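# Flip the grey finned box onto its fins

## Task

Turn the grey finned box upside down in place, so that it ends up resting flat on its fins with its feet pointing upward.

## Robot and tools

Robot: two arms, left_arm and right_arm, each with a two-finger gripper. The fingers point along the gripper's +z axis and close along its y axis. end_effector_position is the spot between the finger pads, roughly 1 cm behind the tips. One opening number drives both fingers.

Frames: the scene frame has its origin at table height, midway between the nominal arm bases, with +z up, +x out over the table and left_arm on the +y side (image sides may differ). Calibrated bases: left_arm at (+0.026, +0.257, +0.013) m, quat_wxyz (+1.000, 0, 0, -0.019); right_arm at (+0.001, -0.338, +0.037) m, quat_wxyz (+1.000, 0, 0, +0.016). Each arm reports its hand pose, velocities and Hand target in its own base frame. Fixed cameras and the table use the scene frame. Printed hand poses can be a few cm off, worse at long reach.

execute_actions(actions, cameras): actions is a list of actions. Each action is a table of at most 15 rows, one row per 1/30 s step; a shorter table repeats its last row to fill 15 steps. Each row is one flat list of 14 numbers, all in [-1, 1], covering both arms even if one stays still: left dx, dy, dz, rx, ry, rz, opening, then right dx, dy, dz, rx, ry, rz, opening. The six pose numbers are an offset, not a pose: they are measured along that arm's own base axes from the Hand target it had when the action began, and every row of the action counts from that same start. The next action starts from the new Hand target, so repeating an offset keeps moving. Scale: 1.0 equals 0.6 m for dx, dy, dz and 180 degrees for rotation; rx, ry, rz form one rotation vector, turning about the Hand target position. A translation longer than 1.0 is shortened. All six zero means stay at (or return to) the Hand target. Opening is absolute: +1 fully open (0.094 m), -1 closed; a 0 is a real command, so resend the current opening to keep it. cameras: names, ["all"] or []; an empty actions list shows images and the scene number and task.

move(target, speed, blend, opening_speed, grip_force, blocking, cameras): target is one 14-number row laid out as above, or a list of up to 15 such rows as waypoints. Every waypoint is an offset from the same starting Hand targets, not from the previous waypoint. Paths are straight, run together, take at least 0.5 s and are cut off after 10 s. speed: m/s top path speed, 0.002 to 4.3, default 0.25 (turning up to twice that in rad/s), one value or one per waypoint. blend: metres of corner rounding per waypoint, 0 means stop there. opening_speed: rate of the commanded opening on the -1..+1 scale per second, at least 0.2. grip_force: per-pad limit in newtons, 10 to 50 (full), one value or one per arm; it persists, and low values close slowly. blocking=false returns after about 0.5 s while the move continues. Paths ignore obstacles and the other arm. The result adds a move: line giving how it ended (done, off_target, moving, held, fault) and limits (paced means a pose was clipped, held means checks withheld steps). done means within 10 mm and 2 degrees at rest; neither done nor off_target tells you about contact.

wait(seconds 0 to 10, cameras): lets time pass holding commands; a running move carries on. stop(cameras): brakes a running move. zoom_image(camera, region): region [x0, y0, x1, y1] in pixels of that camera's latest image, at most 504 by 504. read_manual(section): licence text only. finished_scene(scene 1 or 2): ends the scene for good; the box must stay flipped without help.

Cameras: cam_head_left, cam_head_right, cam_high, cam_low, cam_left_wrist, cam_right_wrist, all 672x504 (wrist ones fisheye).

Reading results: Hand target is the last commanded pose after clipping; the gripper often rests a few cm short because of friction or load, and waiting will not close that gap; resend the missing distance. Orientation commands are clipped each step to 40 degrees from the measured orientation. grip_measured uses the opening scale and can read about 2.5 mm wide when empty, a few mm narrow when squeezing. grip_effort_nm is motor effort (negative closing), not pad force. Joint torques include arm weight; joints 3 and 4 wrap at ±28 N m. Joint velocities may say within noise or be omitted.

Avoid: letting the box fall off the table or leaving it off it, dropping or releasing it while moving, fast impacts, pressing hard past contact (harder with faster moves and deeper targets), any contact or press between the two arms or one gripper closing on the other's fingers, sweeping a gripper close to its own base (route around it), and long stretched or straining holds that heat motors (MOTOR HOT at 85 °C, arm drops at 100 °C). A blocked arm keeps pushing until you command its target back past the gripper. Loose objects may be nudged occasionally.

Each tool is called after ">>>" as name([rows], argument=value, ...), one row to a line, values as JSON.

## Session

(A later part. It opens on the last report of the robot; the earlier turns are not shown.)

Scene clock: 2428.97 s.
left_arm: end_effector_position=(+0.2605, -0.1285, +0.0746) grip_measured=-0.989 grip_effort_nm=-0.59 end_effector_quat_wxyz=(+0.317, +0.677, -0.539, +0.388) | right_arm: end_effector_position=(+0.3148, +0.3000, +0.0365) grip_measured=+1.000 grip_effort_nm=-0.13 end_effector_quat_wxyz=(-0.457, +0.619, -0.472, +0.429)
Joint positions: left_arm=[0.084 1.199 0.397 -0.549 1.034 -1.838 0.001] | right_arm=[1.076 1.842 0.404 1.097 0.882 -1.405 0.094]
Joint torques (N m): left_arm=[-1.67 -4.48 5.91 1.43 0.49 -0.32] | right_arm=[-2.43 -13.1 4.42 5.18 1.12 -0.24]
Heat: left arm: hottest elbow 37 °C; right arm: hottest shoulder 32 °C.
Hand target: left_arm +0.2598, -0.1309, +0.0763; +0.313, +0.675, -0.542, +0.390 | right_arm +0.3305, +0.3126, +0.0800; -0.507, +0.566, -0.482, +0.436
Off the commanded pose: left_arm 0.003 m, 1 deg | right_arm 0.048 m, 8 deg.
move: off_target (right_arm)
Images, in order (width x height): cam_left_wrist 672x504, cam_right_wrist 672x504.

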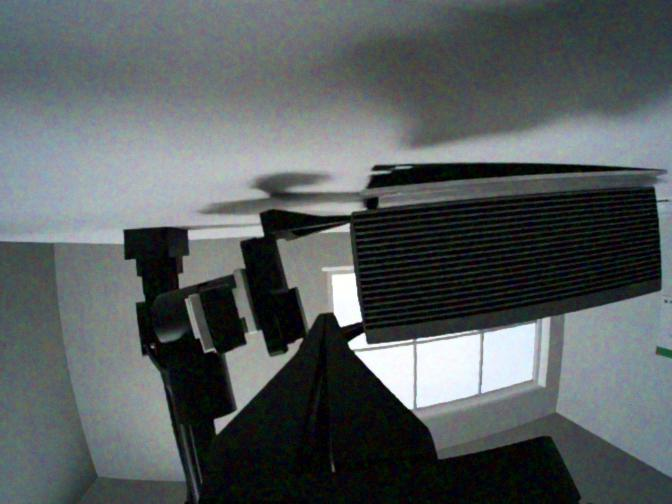

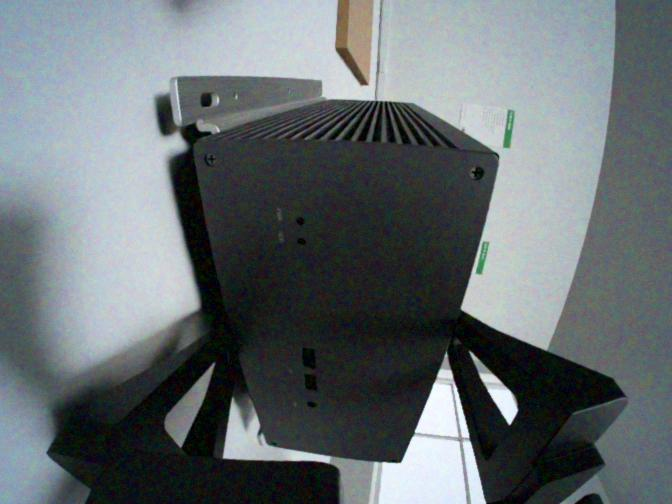

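>>> move(target=[0,0,0,0,0,0,-1,0.004,0.01,0.012,0.0336,-0.0174,0,1], speed=0.03, cameras=["cam_left_wrist","cam_right_wrist"])

>>> zoom_image(camera="cam_left_wrist", region=[220, 140, 420, 340])

Scene clock: 2465.23 s.
left_arm: end_effector_position=(+0.2605, -0.1285, +0.0746) grip_measured=-0.989 grip_effort_nm=-0.59 end_effector_quat_wxyz=(+0.317, +0.677, -0.539, +0.388) | right_arm: end_effector_position=(+0.3152, +0.2993, +0.0391) grip_measured=+1.000 grip_effort_nm=-0.13 end_effector_quat_wxyz=(-0.490, +0.590, -0.479, +0.427)
Joint positions: left_arm=[0.084 1.199 0.397 -0.549 1.034 -1.838 0.001] | right_arm=[1.076 1.906 0.399 1.257 0.889 -1.41 0.094]
Joint torques (N m): left_arm=[-1.67 -4.48 5.91 1.43 0.48 -0.32] | right_arm=[-1.55 -13.45 5.14 5.19 0.85 -0.08]
Heat: left arm: hottest elbow 37 °C; right arm: hottest shoulder 32 °C.
Hand target: left_arm +0.2598, -0.1309, +0.0763; +0.313, +0.675, -0.542, +0.390 | right_arm +0.3329, +0.3186, +0.0872; -0.549, +0.526, -0.491, +0.425
Off the commanded pose: left_arm 0.003 m, 1 deg | right_arm 0.055 m, 10 deg.
move: off_target (right_arm)
Images, in order (width x height): cam_left_wrist 672x504, cam_right_wrist 672x504.

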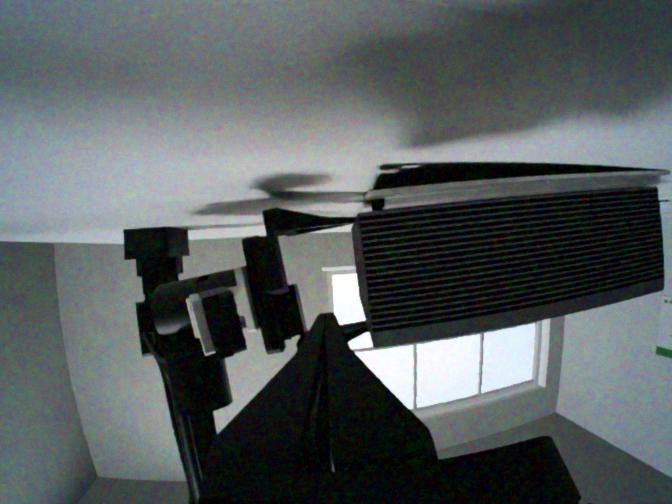

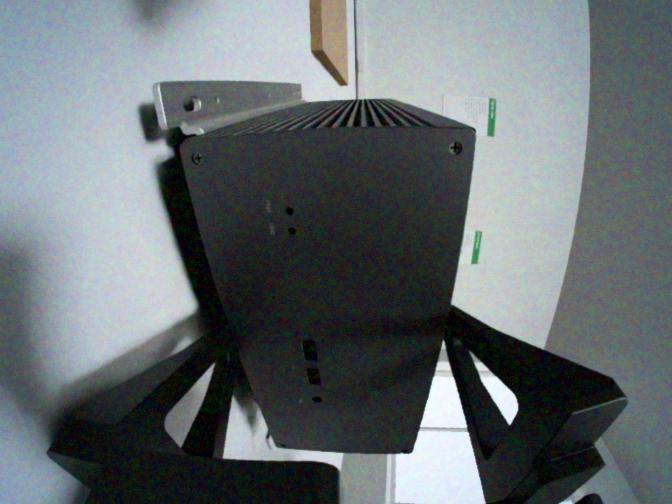

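Scaled by 2.520 from the camera's 672x504 image, which has a finer 960x720 frame.

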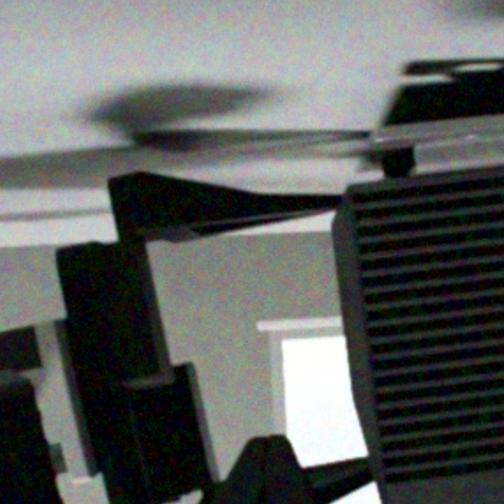

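>>> move(target=[0,0,0,0,0,0,-1,0.0,0.015,0.045,0,0,0,1], speed=0.03, cameras=["cam_left_wrist","cam_right_wrist","cam_head_left","cam_high"])

>>> zoom_image(camera="cam_left_wrist", region=[220, 140, 420, 340])

>>> zoom_image(camera="cam_head_left", region=[270, 200, 400, 340])

Scene clock: 2482.00 s.
left_arm: end_effector_position=(+0.2605, -0.1285, +0.0746) grip_measured=-0.989 grip_effort_nm=-0.59 end_effector_quat_wxyz=(+0.317, +0.677, -0.539, +0.388) | right_arm: end_effector_position=(+0.3174, +0.3002, +0.0582) grip_measured=+1.000 grip_effort_nm=-0.13 end_effector_quat_wxyz=(-0.489, +0.586, -0.482, +0.431)
Joint positions: left_arm=[0.084 1.199 0.397 -0.549 1.034 -1.838 0.001] | right_arm=[1.076 1.824 0.4 1.18 0.902 -1.412 0.094]
Joint torques (N m): left_arm=[-1.73 -4.37 5.94 1.43 0.49 -0.32] | right_arm=[-0.67 -16.03 6.86 3.66 0.79 -0.13]
Heat: left arm: hottest elbow 37 °C; right arm: hottest elbow 33 °C.
Hand target: left_arm +0.2598, -0.1309, +0.0763; +0.313, +0.675, -0.542, +0.390 | right_arm +0.3329, +0.3276, +0.1142; -0.549, +0.526, -0.491, +0.425
Off the commanded pose: left_arm 0.003 m, 1 deg | right_arm 0.064 m, 10 deg.
move: off_target (right_arm)
Images, in order (width x height): cam_head_left 672x504, cam_high 672x504, cam_left_wrist 672x504, cam_right_wrist 672x504.

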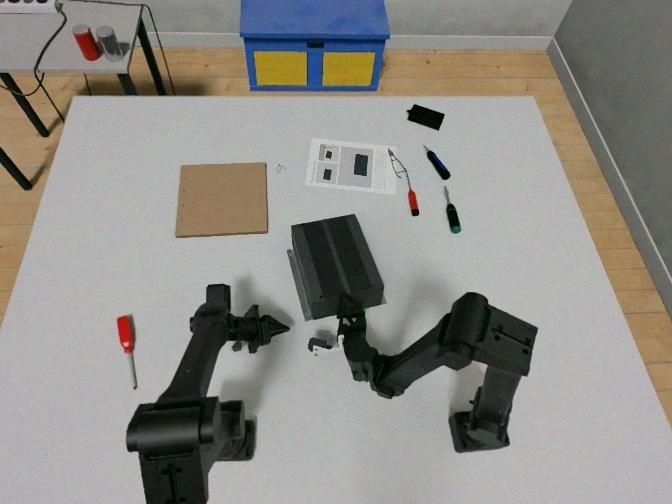

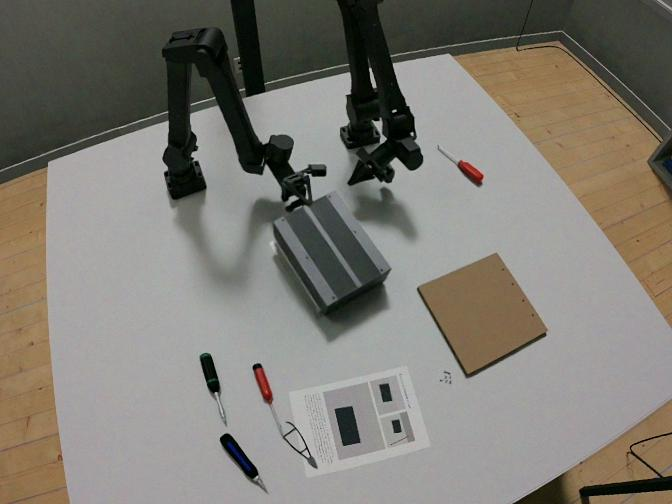

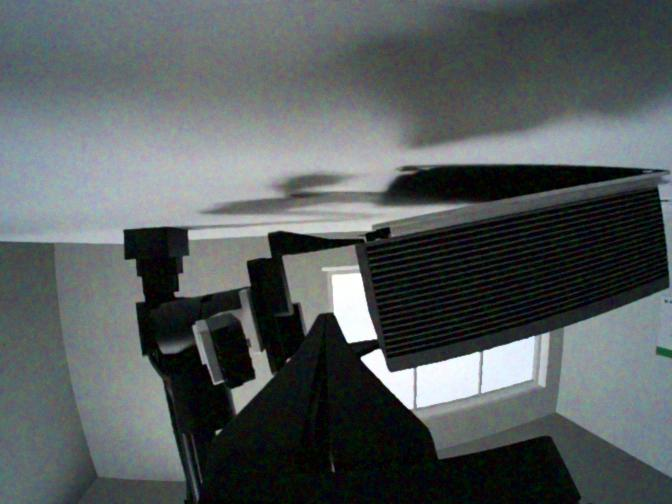

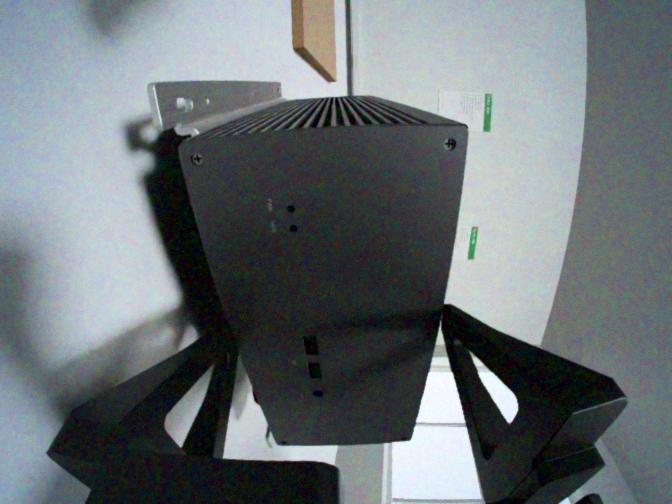

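Scaled by 2.520 from the camera's 672x504 image, which has a finer 960x720 frame.

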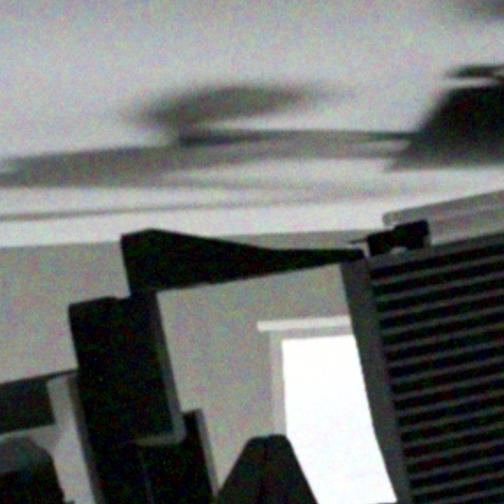

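Scaled by 3.600.

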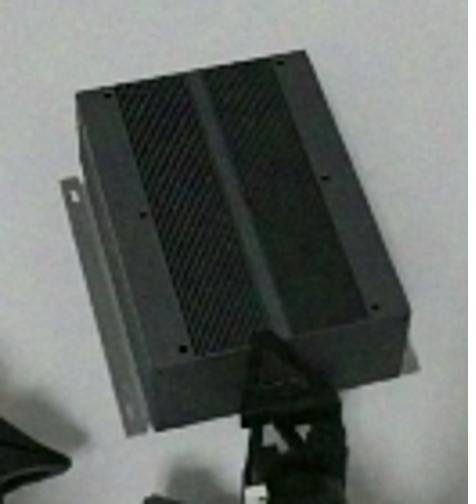

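>>> move(target=[0,0,0,0,0,0,-1,0.005,0.006,0.05,0,0,0,1], speed=0.03, cameras=["cam_left_wrist","cam_right_wrist"])

>>> zoom_image(camera="cam_left_wrist", region=[220, 140, 420, 340])

Scene clock: 2519.17 s.
left_arm: end_effector_position=(+0.2605, -0.1285, +0.0746) grip_measured=-0.989 grip_effort_nm=-0.59 end_effector_quat_wxyz=(+0.317, +0.677, -0.539, +0.388) | right_arm: end_effector_position=(+0.3203, +0.3055, +0.0842) grip_measured=+1.000 grip_effort_nm=-0.13 end_effector_quat_wxyz=(-0.488, +0.586, -0.481, +0.432)
Joint positions: left_arm=[0.084 1.199 0.397 -0.549 1.034 -1.838 0.001] | right_arm=[1.076 1.71 0.411 1.054 0.903 -1.415 0.094]
Joint torques (N m): left_arm=[-1.61 -4.54 5.93 1.4 0.49 -0.32] | right_arm=[-0.91 -14.97 7.95 3.7 0.6 -0.12]
Heat: left arm: hottest elbow 37 °C; right arm: hottest elbow 35 °C.
Hand target: left_arm +0.2598, -0.1309, +0.0763; +0.313, +0.675, -0.542, +0.390 | right_arm +0.3359, +0.3312, +0.1443; -0.549, +0.526, -0.491, +0.425
Off the commanded pose: left_arm 0.003 m, 1 deg | right_arm 0.067 m, 10 deg.
move: off_target (right_arm)
Images, in order (width x height): cam_left_wrist 672x504, cam_right_wrist 672x504.

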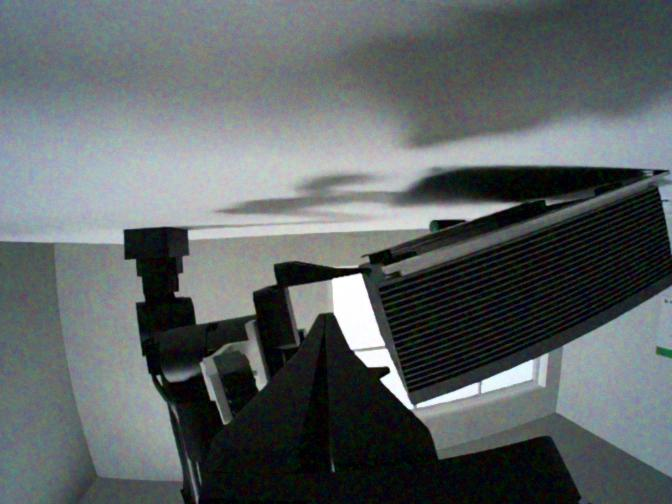

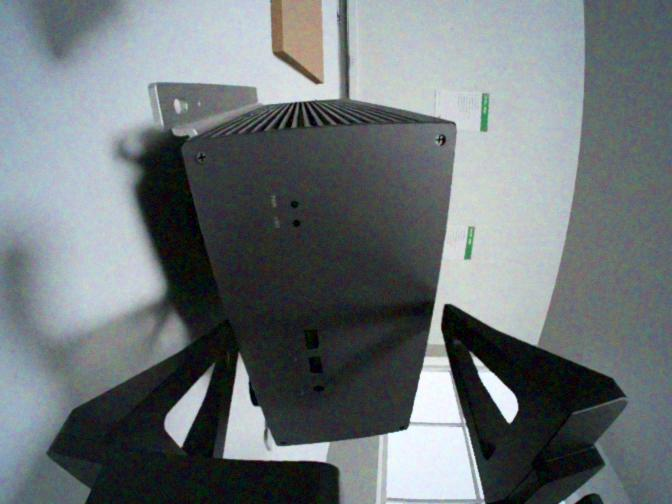

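Scaled by 2.520 from the camera's 672x504 image, which has a finer 960x720 frame.

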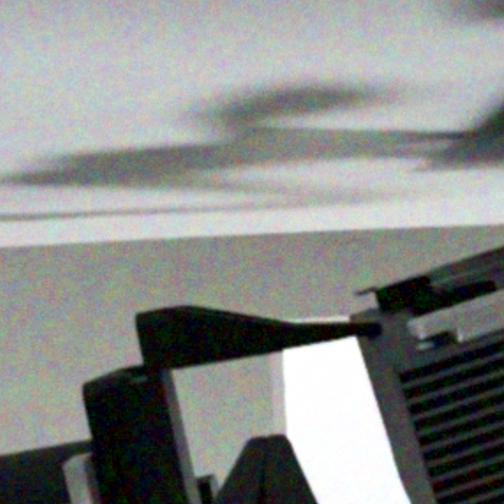

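>>> execute_actions(actions=[], cameras=["all"])

Scene clock: 2548.07 s.
left_arm: end_effector_position=(+0.2605, -0.1285, +0.0746) grip_measured=-0.989 grip_effort_nm=-0.59 end_effector_quat_wxyz=(+0.317, +0.677, -0.539, +0.388) | right_arm: end_effector_position=(+0.3203, +0.3055, +0.0842) grip_measured=+1.000 grip_effort_nm=-0.13 end_effector_quat_wxyz=(-0.488, +0.586, -0.481, +0.432)
Joint positions: left_arm=[0.084 1.199 0.397 -0.549 1.034 -1.838 0.001] | right_arm=[1.076 1.71 0.411 1.054 0.903 -1.415 0.094]
Joint velocities: within noise
Joint torques (N m): left_arm=[-1.67 -4.6 5.89 1.4 0.49 -0.33] | right_arm=[-0.73 -15.33 7.95 3.58 0.61 -0.11]
Heat: left arm: hottest elbow 37 °C; right arm: hottest elbow 36 °C.
Hand target: left_arm +0.2598, -0.1309, +0.0763; +0.313, +0.675, -0.542, +0.390 | right_arm +0.3359, +0.3312, +0.1443; -0.549, +0.526, -0.491, +0.425
Tool commands: left_gripper/opening=-1.0 right_gripper/opening=+1.0
Off the commanded pose: left_arm 0.003 m, 1 deg | right_arm 0.067 m, 10 deg.

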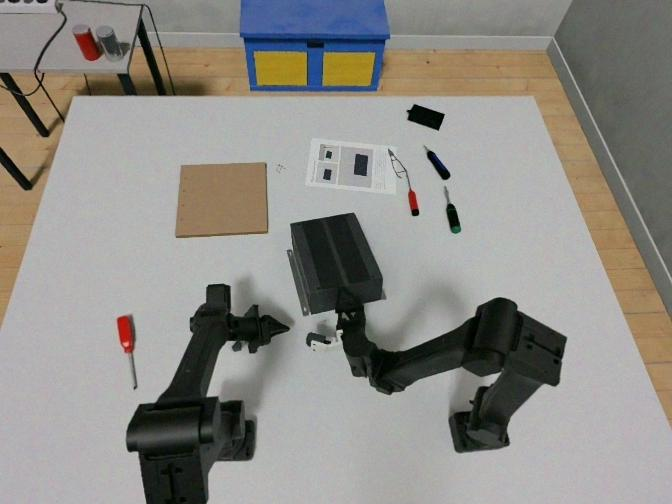

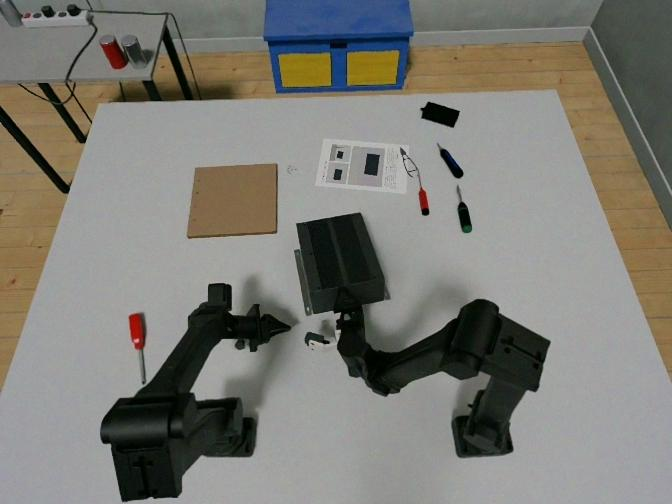

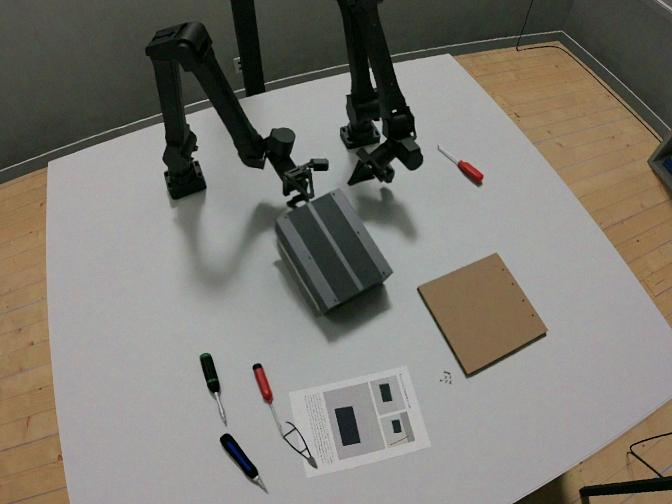

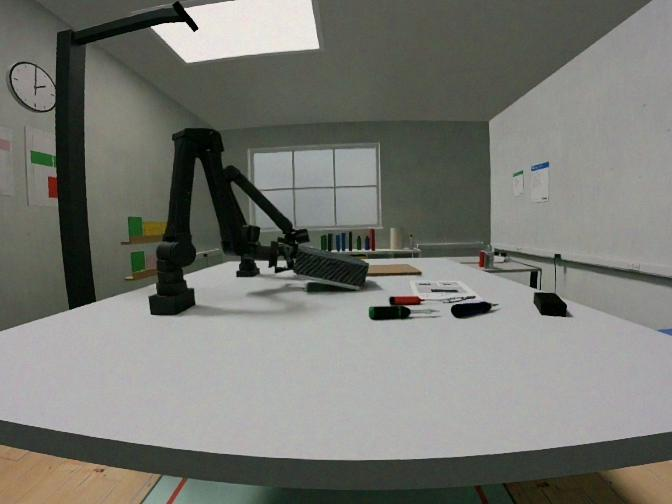

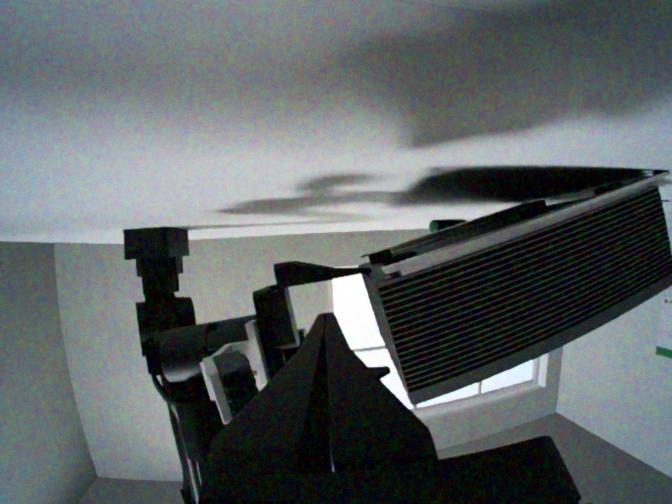

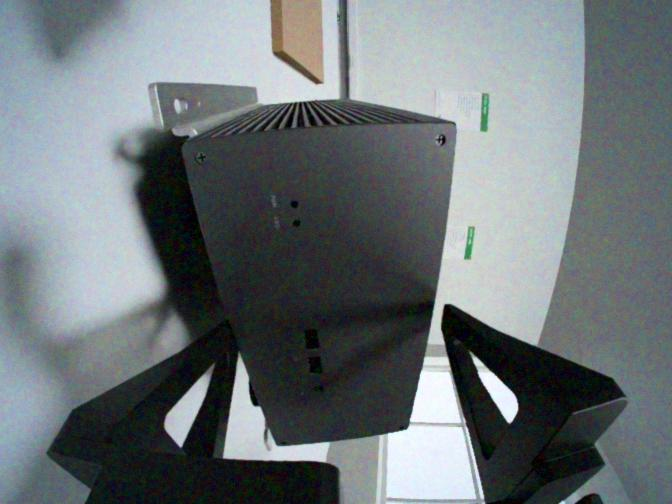

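>>> zoom_image(camera="cam_left_wrist", region=[240, 140, 672, 464])

>>> zoom_image(camera="cam_left_wrist", region=[320, 220, 480, 340])

Scaled by 1.167 from the camera's 672x504 image, which has a finer 960x720 frame.

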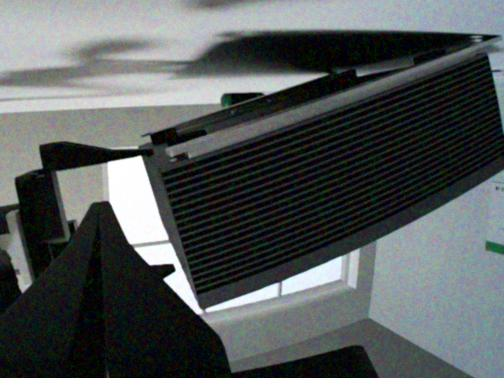

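Scaled by 3.150 from the camera's 672x504 image, which has a finer 960x720 frame.

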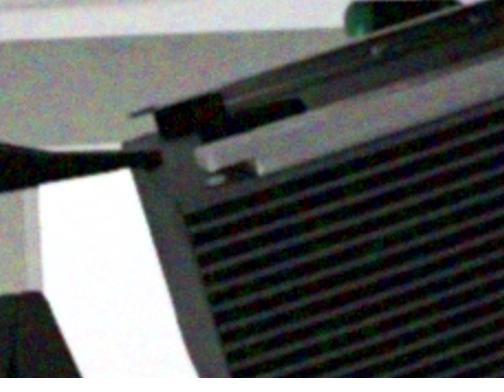

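>>> move([
  [0.067,0.085,0.106,0,0,0,-1,0,0,0,0,0,0,1],
  [0.134,0.11,0.04,0.0137,-0.4841,-0.1759,-0.25,0,0,0,0,0,0,1],
], speed=0.2, blend=[0.02,0], cameras=["cam_left_wrist","cam_right_wrist","cam_high"])

Scene clock: 2830.90 s.
left_arm: end_effector_position=(+0.3315, -0.0709, +0.1024) grip_measured=-0.253 grip_effort_nm=0.16 end_effector_quat_wxyz=(+0.067, -0.072, +0.761, -0.641) | right_arm: end_effector_position=(+0.3203, +0.3055, +0.0842) grip_measured=+1.000 grip_effort_nm=-0.13 end_effector_quat_wxyz=(-0.488, +0.586, -0.481, +0.432)
Joint positions: left_arm=[0.317 1.675 0.739 -1.24 1.363 0.625 0.035] | right_arm=[1.076 1.71 0.411 1.054 0.903 -1.415 0.094]
Joint torques (N m): left_arm=[0.09 -6.89 6.56 -0.66 0.51 0.03] | right_arm=[-0.79 -14.92 7.88 3.59 0.6 -0.12]
Heat: left arm: hottest elbow 37 °C; right arm: hottest elbow 38 °C.
Hand target: left_arm +0.3402, -0.0648, +0.1001; +0.069, -0.073, +0.762, -0.640 | right_arm +0.3359, +0.3312, +0.1443; -0.549, +0.526, -0.491, +0.425
Off the commanded pose: left_arm 0.011 m, 0 deg | right_arm 0.067 m, 10 deg.
move: off_target (left_arm, right_arm); target 2's new opening was sent with left_arm's hand 0.011 m and 0 deg from that target
Images, in order (width x height): cam_high 672x504, cam_left_wrist 672x504, cam_right_wrist 672x504.

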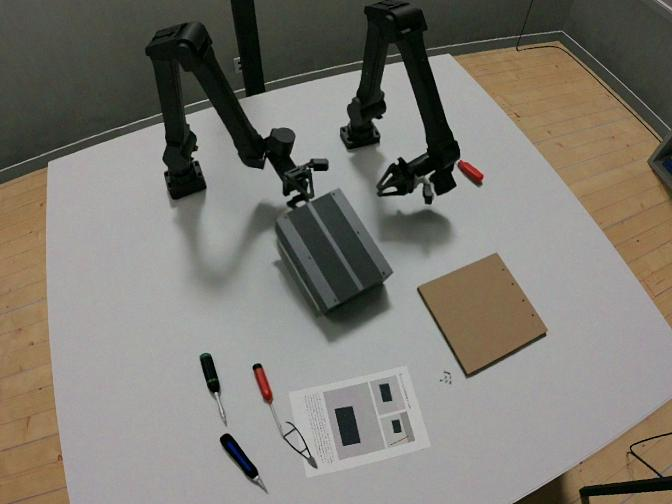

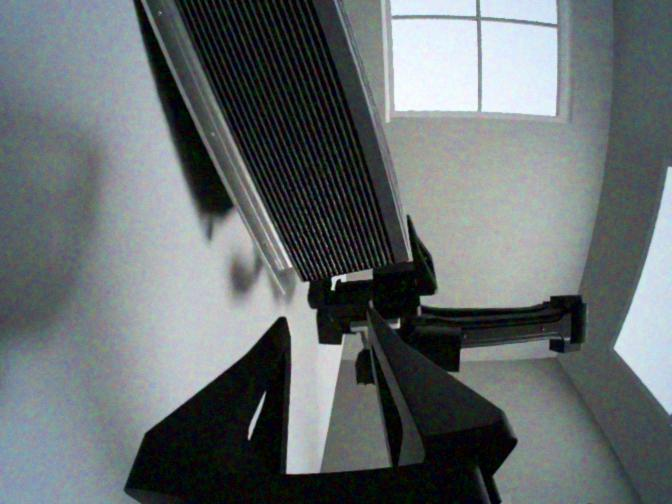

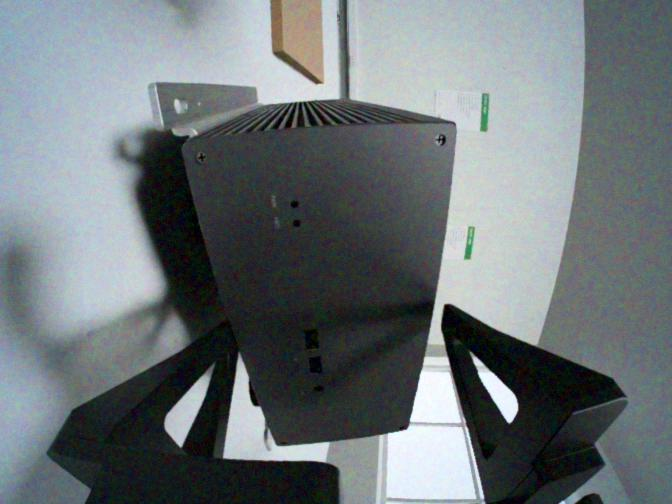

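>>> move(target=[0.030,-0.077,-0.092,0,0,0,-0.25,0,0,0,0,0,0,1], speed=0.06, cameras=["cam_left_wrist","cam_high"])

Scene clock: 2854.47 s.
left_arm: end_effector_position=(+0.3588, -0.1074, +0.0411) grip_measured=-0.253 grip_effort_nm=0.16 end_effector_quat_wxyz=(+0.066, -0.077, +0.760, -0.642) | right_arm: end_effector_position=(+0.3203, +0.3055, +0.0842) grip_measured=+1.000 grip_effort_nm=-0.13 end_effector_quat_wxyz=(-0.488, +0.586, -0.481, +0.432)
Joint positions: left_arm=[0.186 1.76 0.627 -0.333 1.402 -0.105 0.035] | right_arm=[1.076 1.71 0.411 1.054 0.903 -1.415 0.094]
Joint torques (N m): left_arm=[-1.67 -10.81 3.63 1.24 0.62 -0.26] | right_arm=[-0.62 -15.09 8.09 3.73 0.61 -0.11]
Heat: left arm: hottest elbow 37 °C; right arm: hottest elbow 38 °C.
Hand target: left_arm +0.3581, -0.1111, +0.0450; +0.069, -0.073, +0.762, -0.640 | right_arm +0.3359, +0.3312, +0.1443; -0.549, +0.526, -0.491, +0.425
Off the commanded pose: left_arm 0.005 m, 1 deg | right_arm 0.067 m, 10 deg.
move: off_target (right_arm)
Images, in order (width x height): cam_high 672x504, cam_left_wrist 672x504.

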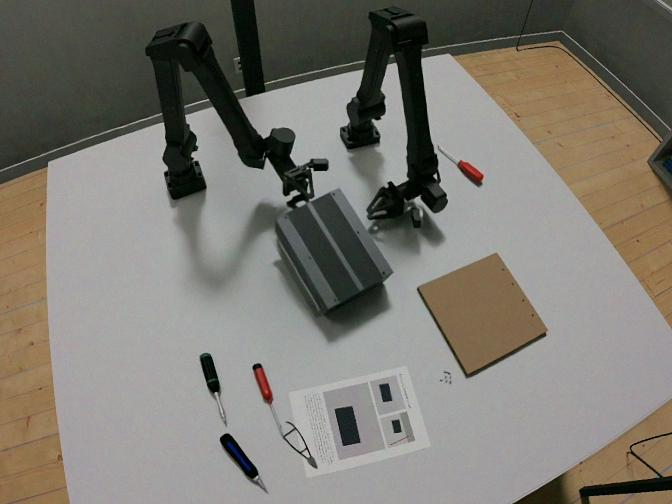

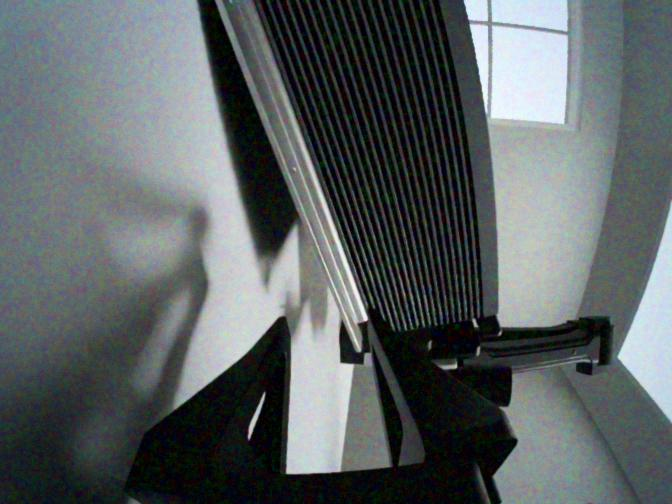

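>>> zoom_image(camera="cam_left_wrist", region=[270, 200, 450, 380])

>>> zoom_image(camera="cam_left_wrist", region=[180, 0, 516, 380])

Scaled by 2.800 from the camera's 672x504 image, which has a finer 960x720 frame.

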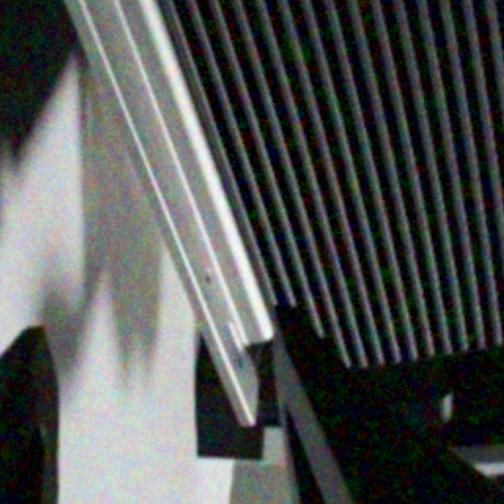

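Scaled by 1.326 from the camera's 672x504 image, which has a finer 960x720 frame.

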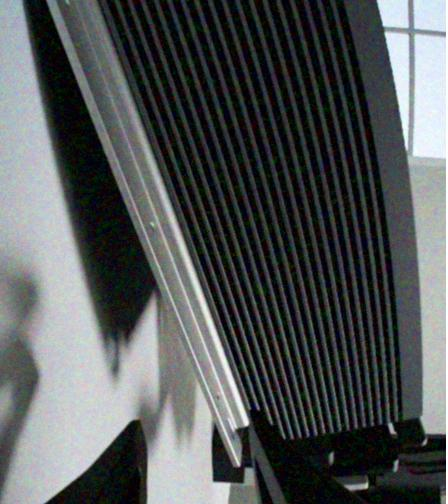

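>>> move(target=[0.015,-0.0725,-0.0115,0,0,0,-0.25,0,0,0,0,0,0,1], speed=0.04, cameras=["cam_left_wrist"])

>>> zoom_image(camera="cam_left_wrist", region=[240, 180, 440, 330])

Scene clock: 2911.80 s.
left_arm: end_effector_position=(+0.3708, -0.1505, +0.0447) grip_measured=-0.253 grip_effort_nm=0.16 end_effector_quat_wxyz=(+0.078, -0.067, +0.762, -0.640) | right_arm: end_effector_position=(+0.3203, +0.3055, +0.0842) grip_measured=+1.000 grip_effort_nm=-0.12 end_effector_quat_wxyz=(-0.488, +0.586, -0.481, +0.432)
Joint positions: left_arm=[0.053 1.76 0.526 0.398 1.34 -0.714 0.035] | right_arm=[1.076 1.71 0.411 1.054 0.903 -1.415 0.094]
Joint torques (N m): left_arm=[-1.73 -7.82 3.45 2.18 0.44 -0.23] | right_arm=[-0.73 -15.38 7.98 3.84 0.55 -0.1]
Heat: left arm: hottest elbow 35 °C; right arm: hottest elbow 39 °C.
Hand target: left_arm +0.3671, -0.1545, +0.0381; +0.069, -0.073, +0.762, -0.640 | right_arm +0.3359, +0.3312, +0.1443; -0.549, +0.526, -0.491, +0.425
Off the commanded pose: left_arm 0.009 m, 1 deg | right_arm 0.067 m, 10 deg.
move: off_target (right_arm)
Images, in order (width x height): cam_left_wrist 672x504.

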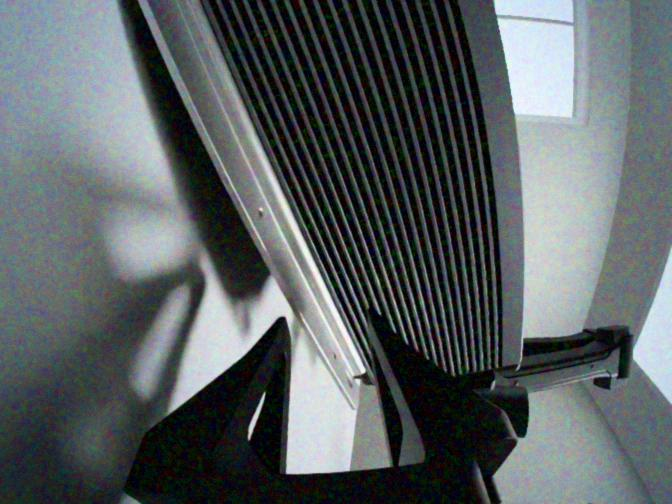

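Scaled by 2.520 from the camera's 672x504 image, which has a finer 960x720 frame.

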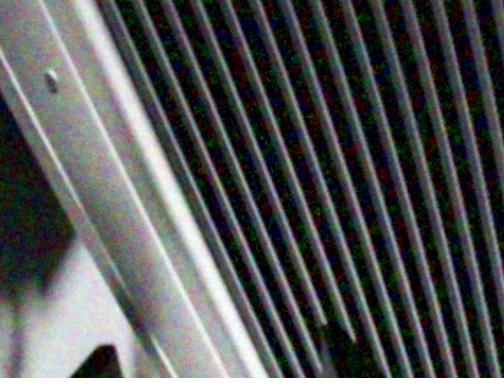

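>>> move(target=[-0.0133,-0.0027,-0.012,0,0,0,-0.25,0,0,0,0,0,0,1], speed=0.04, cameras=["cam_left_wrist"])

>>> zoom_image(camera="cam_left_wrist", region=[240, 220, 420, 400])

Scene clock: 2946.27 s.
left_arm: end_effector_position=(+0.3635, -0.1523, +0.0394) grip_measured=-0.253 grip_effort_nm=0.16 end_effector_quat_wxyz=(+0.081, -0.065, +0.761, -0.640) | right_arm: end_effector_position=(+0.3203, +0.3055, +0.0842) grip_measured=+1.000 grip_effort_nm=-0.13 end_effector_quat_wxyz=(-0.488, +0.586, -0.481, +0.432)
Joint positions: left_arm=[0.049 1.776 0.5 0.472 1.337 -0.74 0.035] | right_arm=[1.076 1.71 0.411 1.054 0.903 -1.415 0.094]
Joint torques (N m): left_arm=[-1.67 -6.95 3.14 2.25 0.43 -0.24] | right_arm=[-0.85 -15.03 7.97 3.75 0.66 -0.08]
Heat: left arm: hottest elbow 35 °C; right arm: hottest elbow 39 °C.
Hand target: left_arm +0.3592, -0.1562, +0.0309; +0.069, -0.073, +0.762, -0.640 | right_arm +0.3359, +0.3312, +0.1443; -0.549, +0.526, -0.491, +0.425
Off the commanded pose: left_arm 0.010 m, 2 deg | right_arm 0.067 m, 10 deg.
move: off_target (right_arm)
Images, in order (width x height): cam_left_wrist 672x504.

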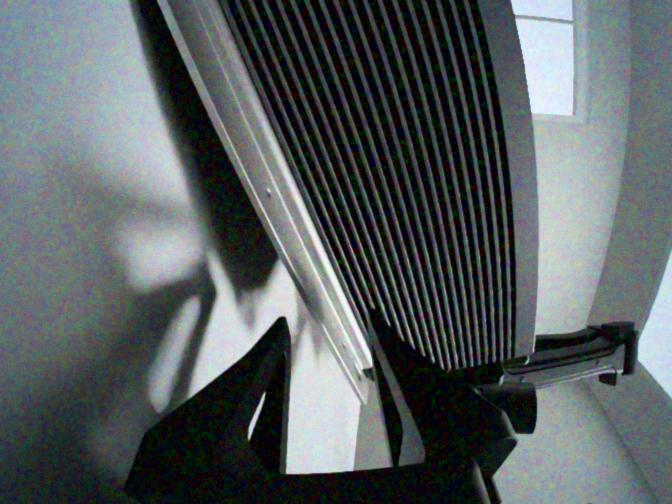

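Scaled by 2.800 from the camera's 672x504 image, which has a finer 960x720 frame.

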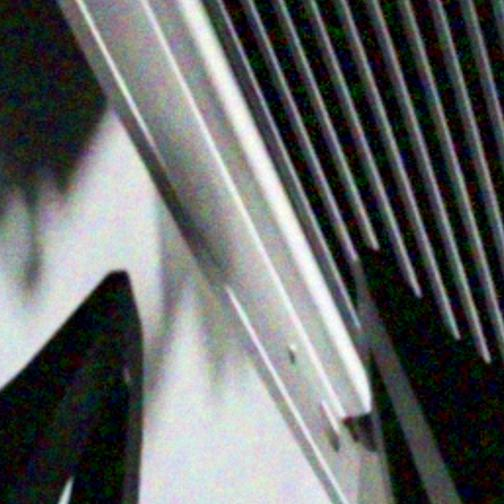

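>>> move(target=[0.0035,-0.0155,-0.0015,0,0,0,-0.25,0,0,0,0,0,0,1], speed=0.04, cameras=["cam_left_wrist"])

>>> zoom_image(camera="cam_left_wrist", region=[240, 220, 420, 400])

Scene clock: 2958.17 s.
left_arm: end_effector_position=(+0.3656, -0.1618, +0.0385) grip_measured=-0.253 grip_effort_nm=0.16 end_effector_quat_wxyz=(+0.081, -0.066, +0.761, -0.640) | right_arm: end_effector_position=(+0.3203, +0.3055, +0.0842) grip_measured=+1.000 grip_effort_nm=-0.13 end_effector_quat_wxyz=(-0.488, +0.586, -0.481, +0.432)
Joint positions: left_arm=[0.02 1.793 0.495 0.57 1.317 -0.82 0.035] | right_arm=[1.076 1.71 0.411 1.054 0.903 -1.415 0.094]
Joint torques (N m): left_arm=[-1.61 -7.18 3.02 2.33 0.39 -0.28] | right_arm=[-0.91 -15.56 7.94 3.51 0.6 -0.11]
Heat: left arm: hottest elbow 35 °C; right arm: hottest elbow 39 °C.
Hand target: left_arm +0.3612, -0.1655, +0.0300; +0.069, -0.073, +0.762, -0.640 | right_arm +0.3359, +0.3312, +0.1443; -0.549, +0.526, -0.491, +0.425
Off the commanded pose: left_arm 0.010 m, 2 deg | right_arm 0.067 m, 10 deg.
move: off_target (right_arm)
Images, in order (width x height): cam_left_wrist 672x504.

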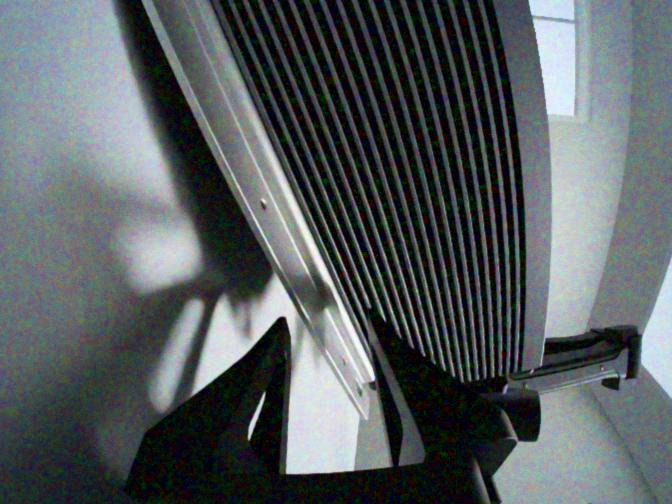

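Scaled by 2.800 from the camera's 672x504 image, which has a finer 960x720 frame.

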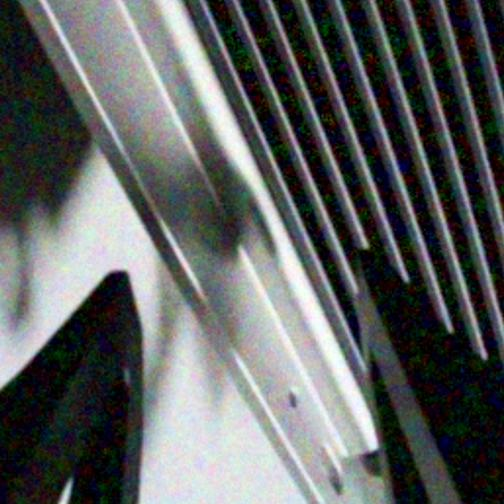

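>>> move(target=[0.0018,-0.008,0.017,0,0,0,-0.25,0,0,0,0,0,0,1], speed=0.04, cameras=["cam_left_wrist"])

>>> zoom_image(camera="cam_left_wrist", region=[240, 220, 420, 400])

Scene clock: 2981.80 s.
left_arm: end_effector_position=(+0.3637, -0.1667, +0.0375) grip_measured=-0.253 grip_effort_nm=0.16 end_effector_quat_wxyz=(+0.068, -0.076, +0.762, -0.639) | right_arm: end_effector_position=(+0.3203, +0.3055, +0.0842) grip_measured=+1.000 grip_effort_nm=-0.13 end_effector_quat_wxyz=(-0.488, +0.586, -0.481, +0.432)
Joint positions: left_arm=[0.005 1.793 0.491 0.581 1.306 -0.86 0.035] | right_arm=[1.076 1.71 0.411 1.054 0.903 -1.415 0.094]
Joint torques (N m): left_arm=[-1.73 -9.82 3.04 2.35 0.39 -0.2] | right_arm=[-0.97 -15.15 7.92 3.7 0.62 -0.1]
Heat: left arm: hottest elbow 34 °C; right arm: hottest elbow 39 °C.
Hand target: left_arm +0.3623, -0.1703, +0.0401; +0.069, -0.073, +0.762, -0.640 | right_arm +0.3359, +0.3312, +0.1443; -0.549, +0.526, -0.491, +0.425
Off the commanded pose: left_arm 0.005 m, 0 deg | right_arm 0.067 m, 10 deg.
move: off_target (right_arm)
Images, in order (width x height): cam_left_wrist 672x504.

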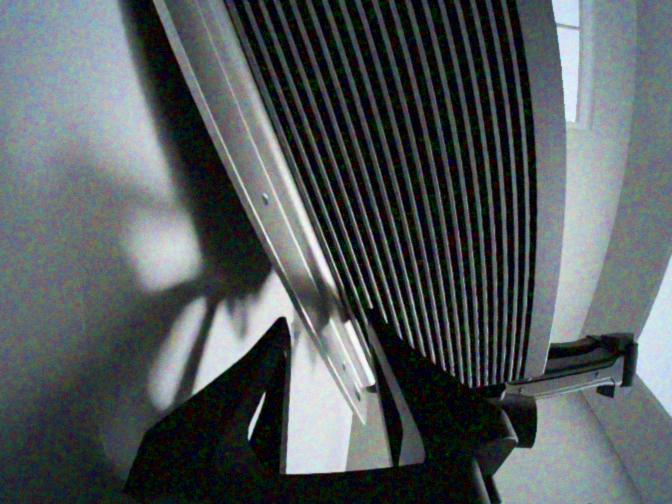

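Scaled by 2.800 from the camera's 672x504 image, which has a finer 960x720 frame.

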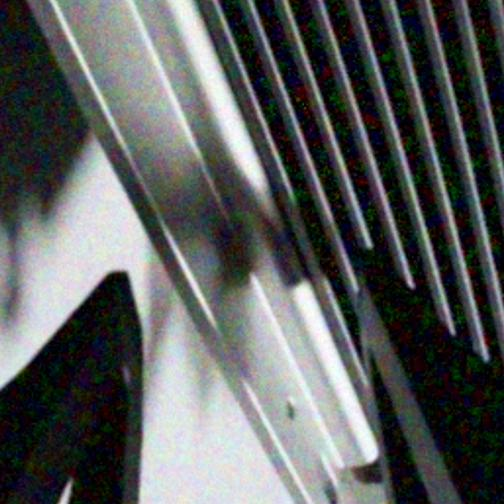

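>>> move(target=[0.0,0.003,0.020,0,0,0,-0.25,0,0,0,0,0,0,1], speed=0.04, cameras=["cam_left_wrist"])

>>> zoom_image(camera="cam_left_wrist", region=[240, 220, 420, 400])

Scene clock: 2987.90 s.
left_arm: end_effector_position=(+0.3650, -0.1666, +0.0480) grip_measured=-0.252 grip_effort_nm=0.15 end_effector_quat_wxyz=(+0.073, -0.073, +0.762, -0.640) | right_arm: end_effector_position=(+0.3204, +0.3055, +0.0846) grip_measured=+1.000 grip_effort_nm=-0.13 end_effector_quat_wxyz=(-0.489, +0.586, -0.481, +0.432)
Joint positions: left_arm=[0.005 1.755 0.491 0.554 1.305 -0.861 0.035] | right_arm=[1.076 1.708 0.411 1.054 0.903 -1.415 0.094]
Joint torques (N m): left_arm=[-1.2 -9.99 3.29 1.4 0.55 -0.19] | right_arm=[-0.79 -15.33 8.02 3.52 0.59 -0.08]
Heat: left arm: hottest elbow 34 °C; right arm: hottest elbow 39 °C.
Hand target: left_arm +0.3623, -0.1685, +0.0521; +0.069, -0.073, +0.762, -0.640 | right_arm +0.3359, +0.3312, +0.1442; -0.549, +0.526, -0.491, +0.425
Off the commanded pose: left_arm 0.005 m, 0 deg | right_arm 0.067 m, 10 deg.
move: off_target (right_arm)
Images, in order (width x height): cam_left_wrist 672x504.

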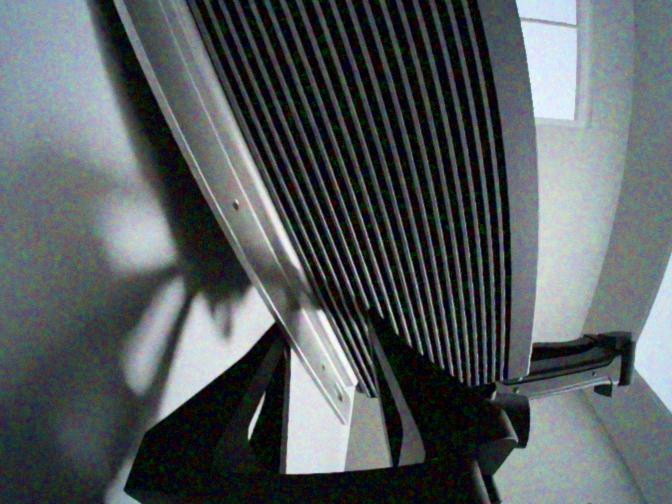

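Scaled by 2.800 from the camera's 672x504 image, which has a finer 960x720 frame.

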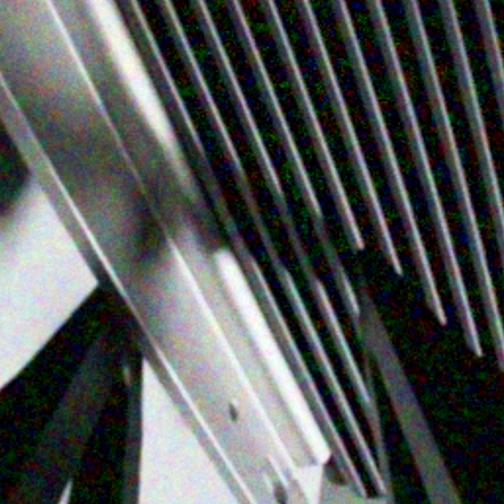

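>>> move(target=[0,0,0,0,0,0,-0.25,-0.002,0.002,-0.033,0,0,0,1], speed=0.03, cameras=["cam_left_wrist","cam_right_wrist"])

Scene clock: 2994.10 s.
left_arm: end_effector_position=(+0.3646, -0.1662, +0.0456) grip_measured=-0.252 grip_effort_nm=0.13 end_effector_quat_wxyz=(+0.071, -0.079, +0.764, -0.636) | right_arm: end_effector_position=(+0.3205, +0.3046, +0.0799) grip_measured=+1.000 grip_effort_nm=-0.12 end_effector_quat_wxyz=(-0.491, +0.580, -0.483, +0.434)
Joint positions: left_arm=[0.005 1.755 0.489 0.546 1.294 -0.861 0.035] | right_arm=[1.077 1.741 0.411 1.098 0.911 -1.417 0.094]
Joint torques (N m): left_arm=[-1.2 -10.46 3.52 1.55 0.98 -0.15] | right_arm=[0.21 -10.7 7.61 4.53 0.47 -0.03]
Heat: left arm: hottest elbow 34 °C; right arm: hottest elbow 39 °C.
Hand target: left_arm +0.3623, -0.1685, +0.0521; +0.069, -0.073, +0.762, -0.640 | right_arm +0.3347, +0.3324, +0.1245; -0.549, +0.526, -0.491, +0.425
Off the commanded pose: left_arm 0.007 m, 1 deg | right_arm 0.054 m, 9 deg.
move: off_target (right_arm)
Images, in order (width x height): cam_left_wrist 672x504, cam_right_wrist 672x504.

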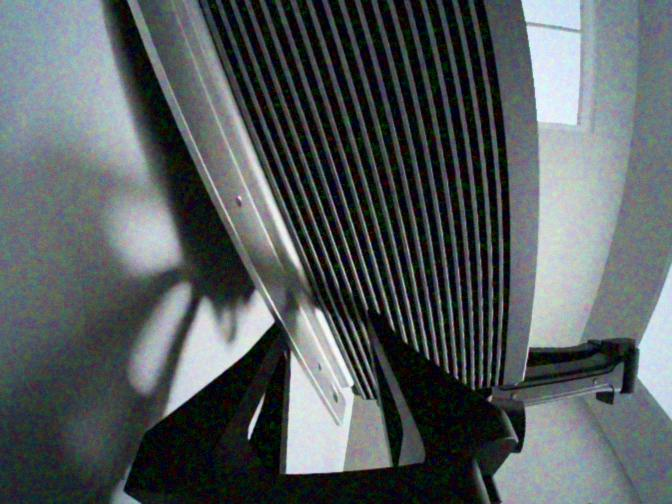

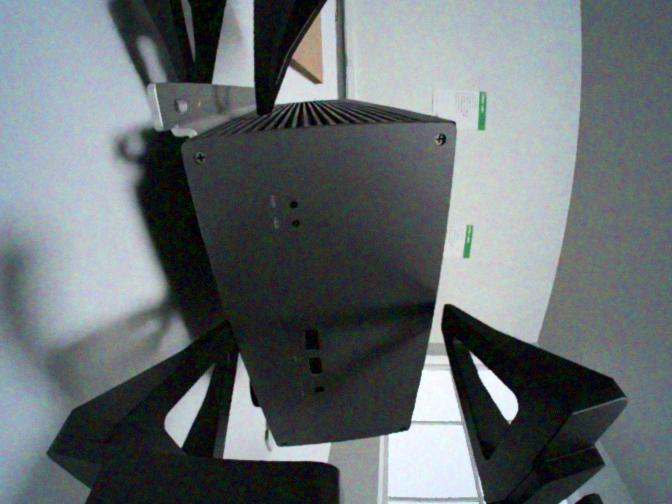

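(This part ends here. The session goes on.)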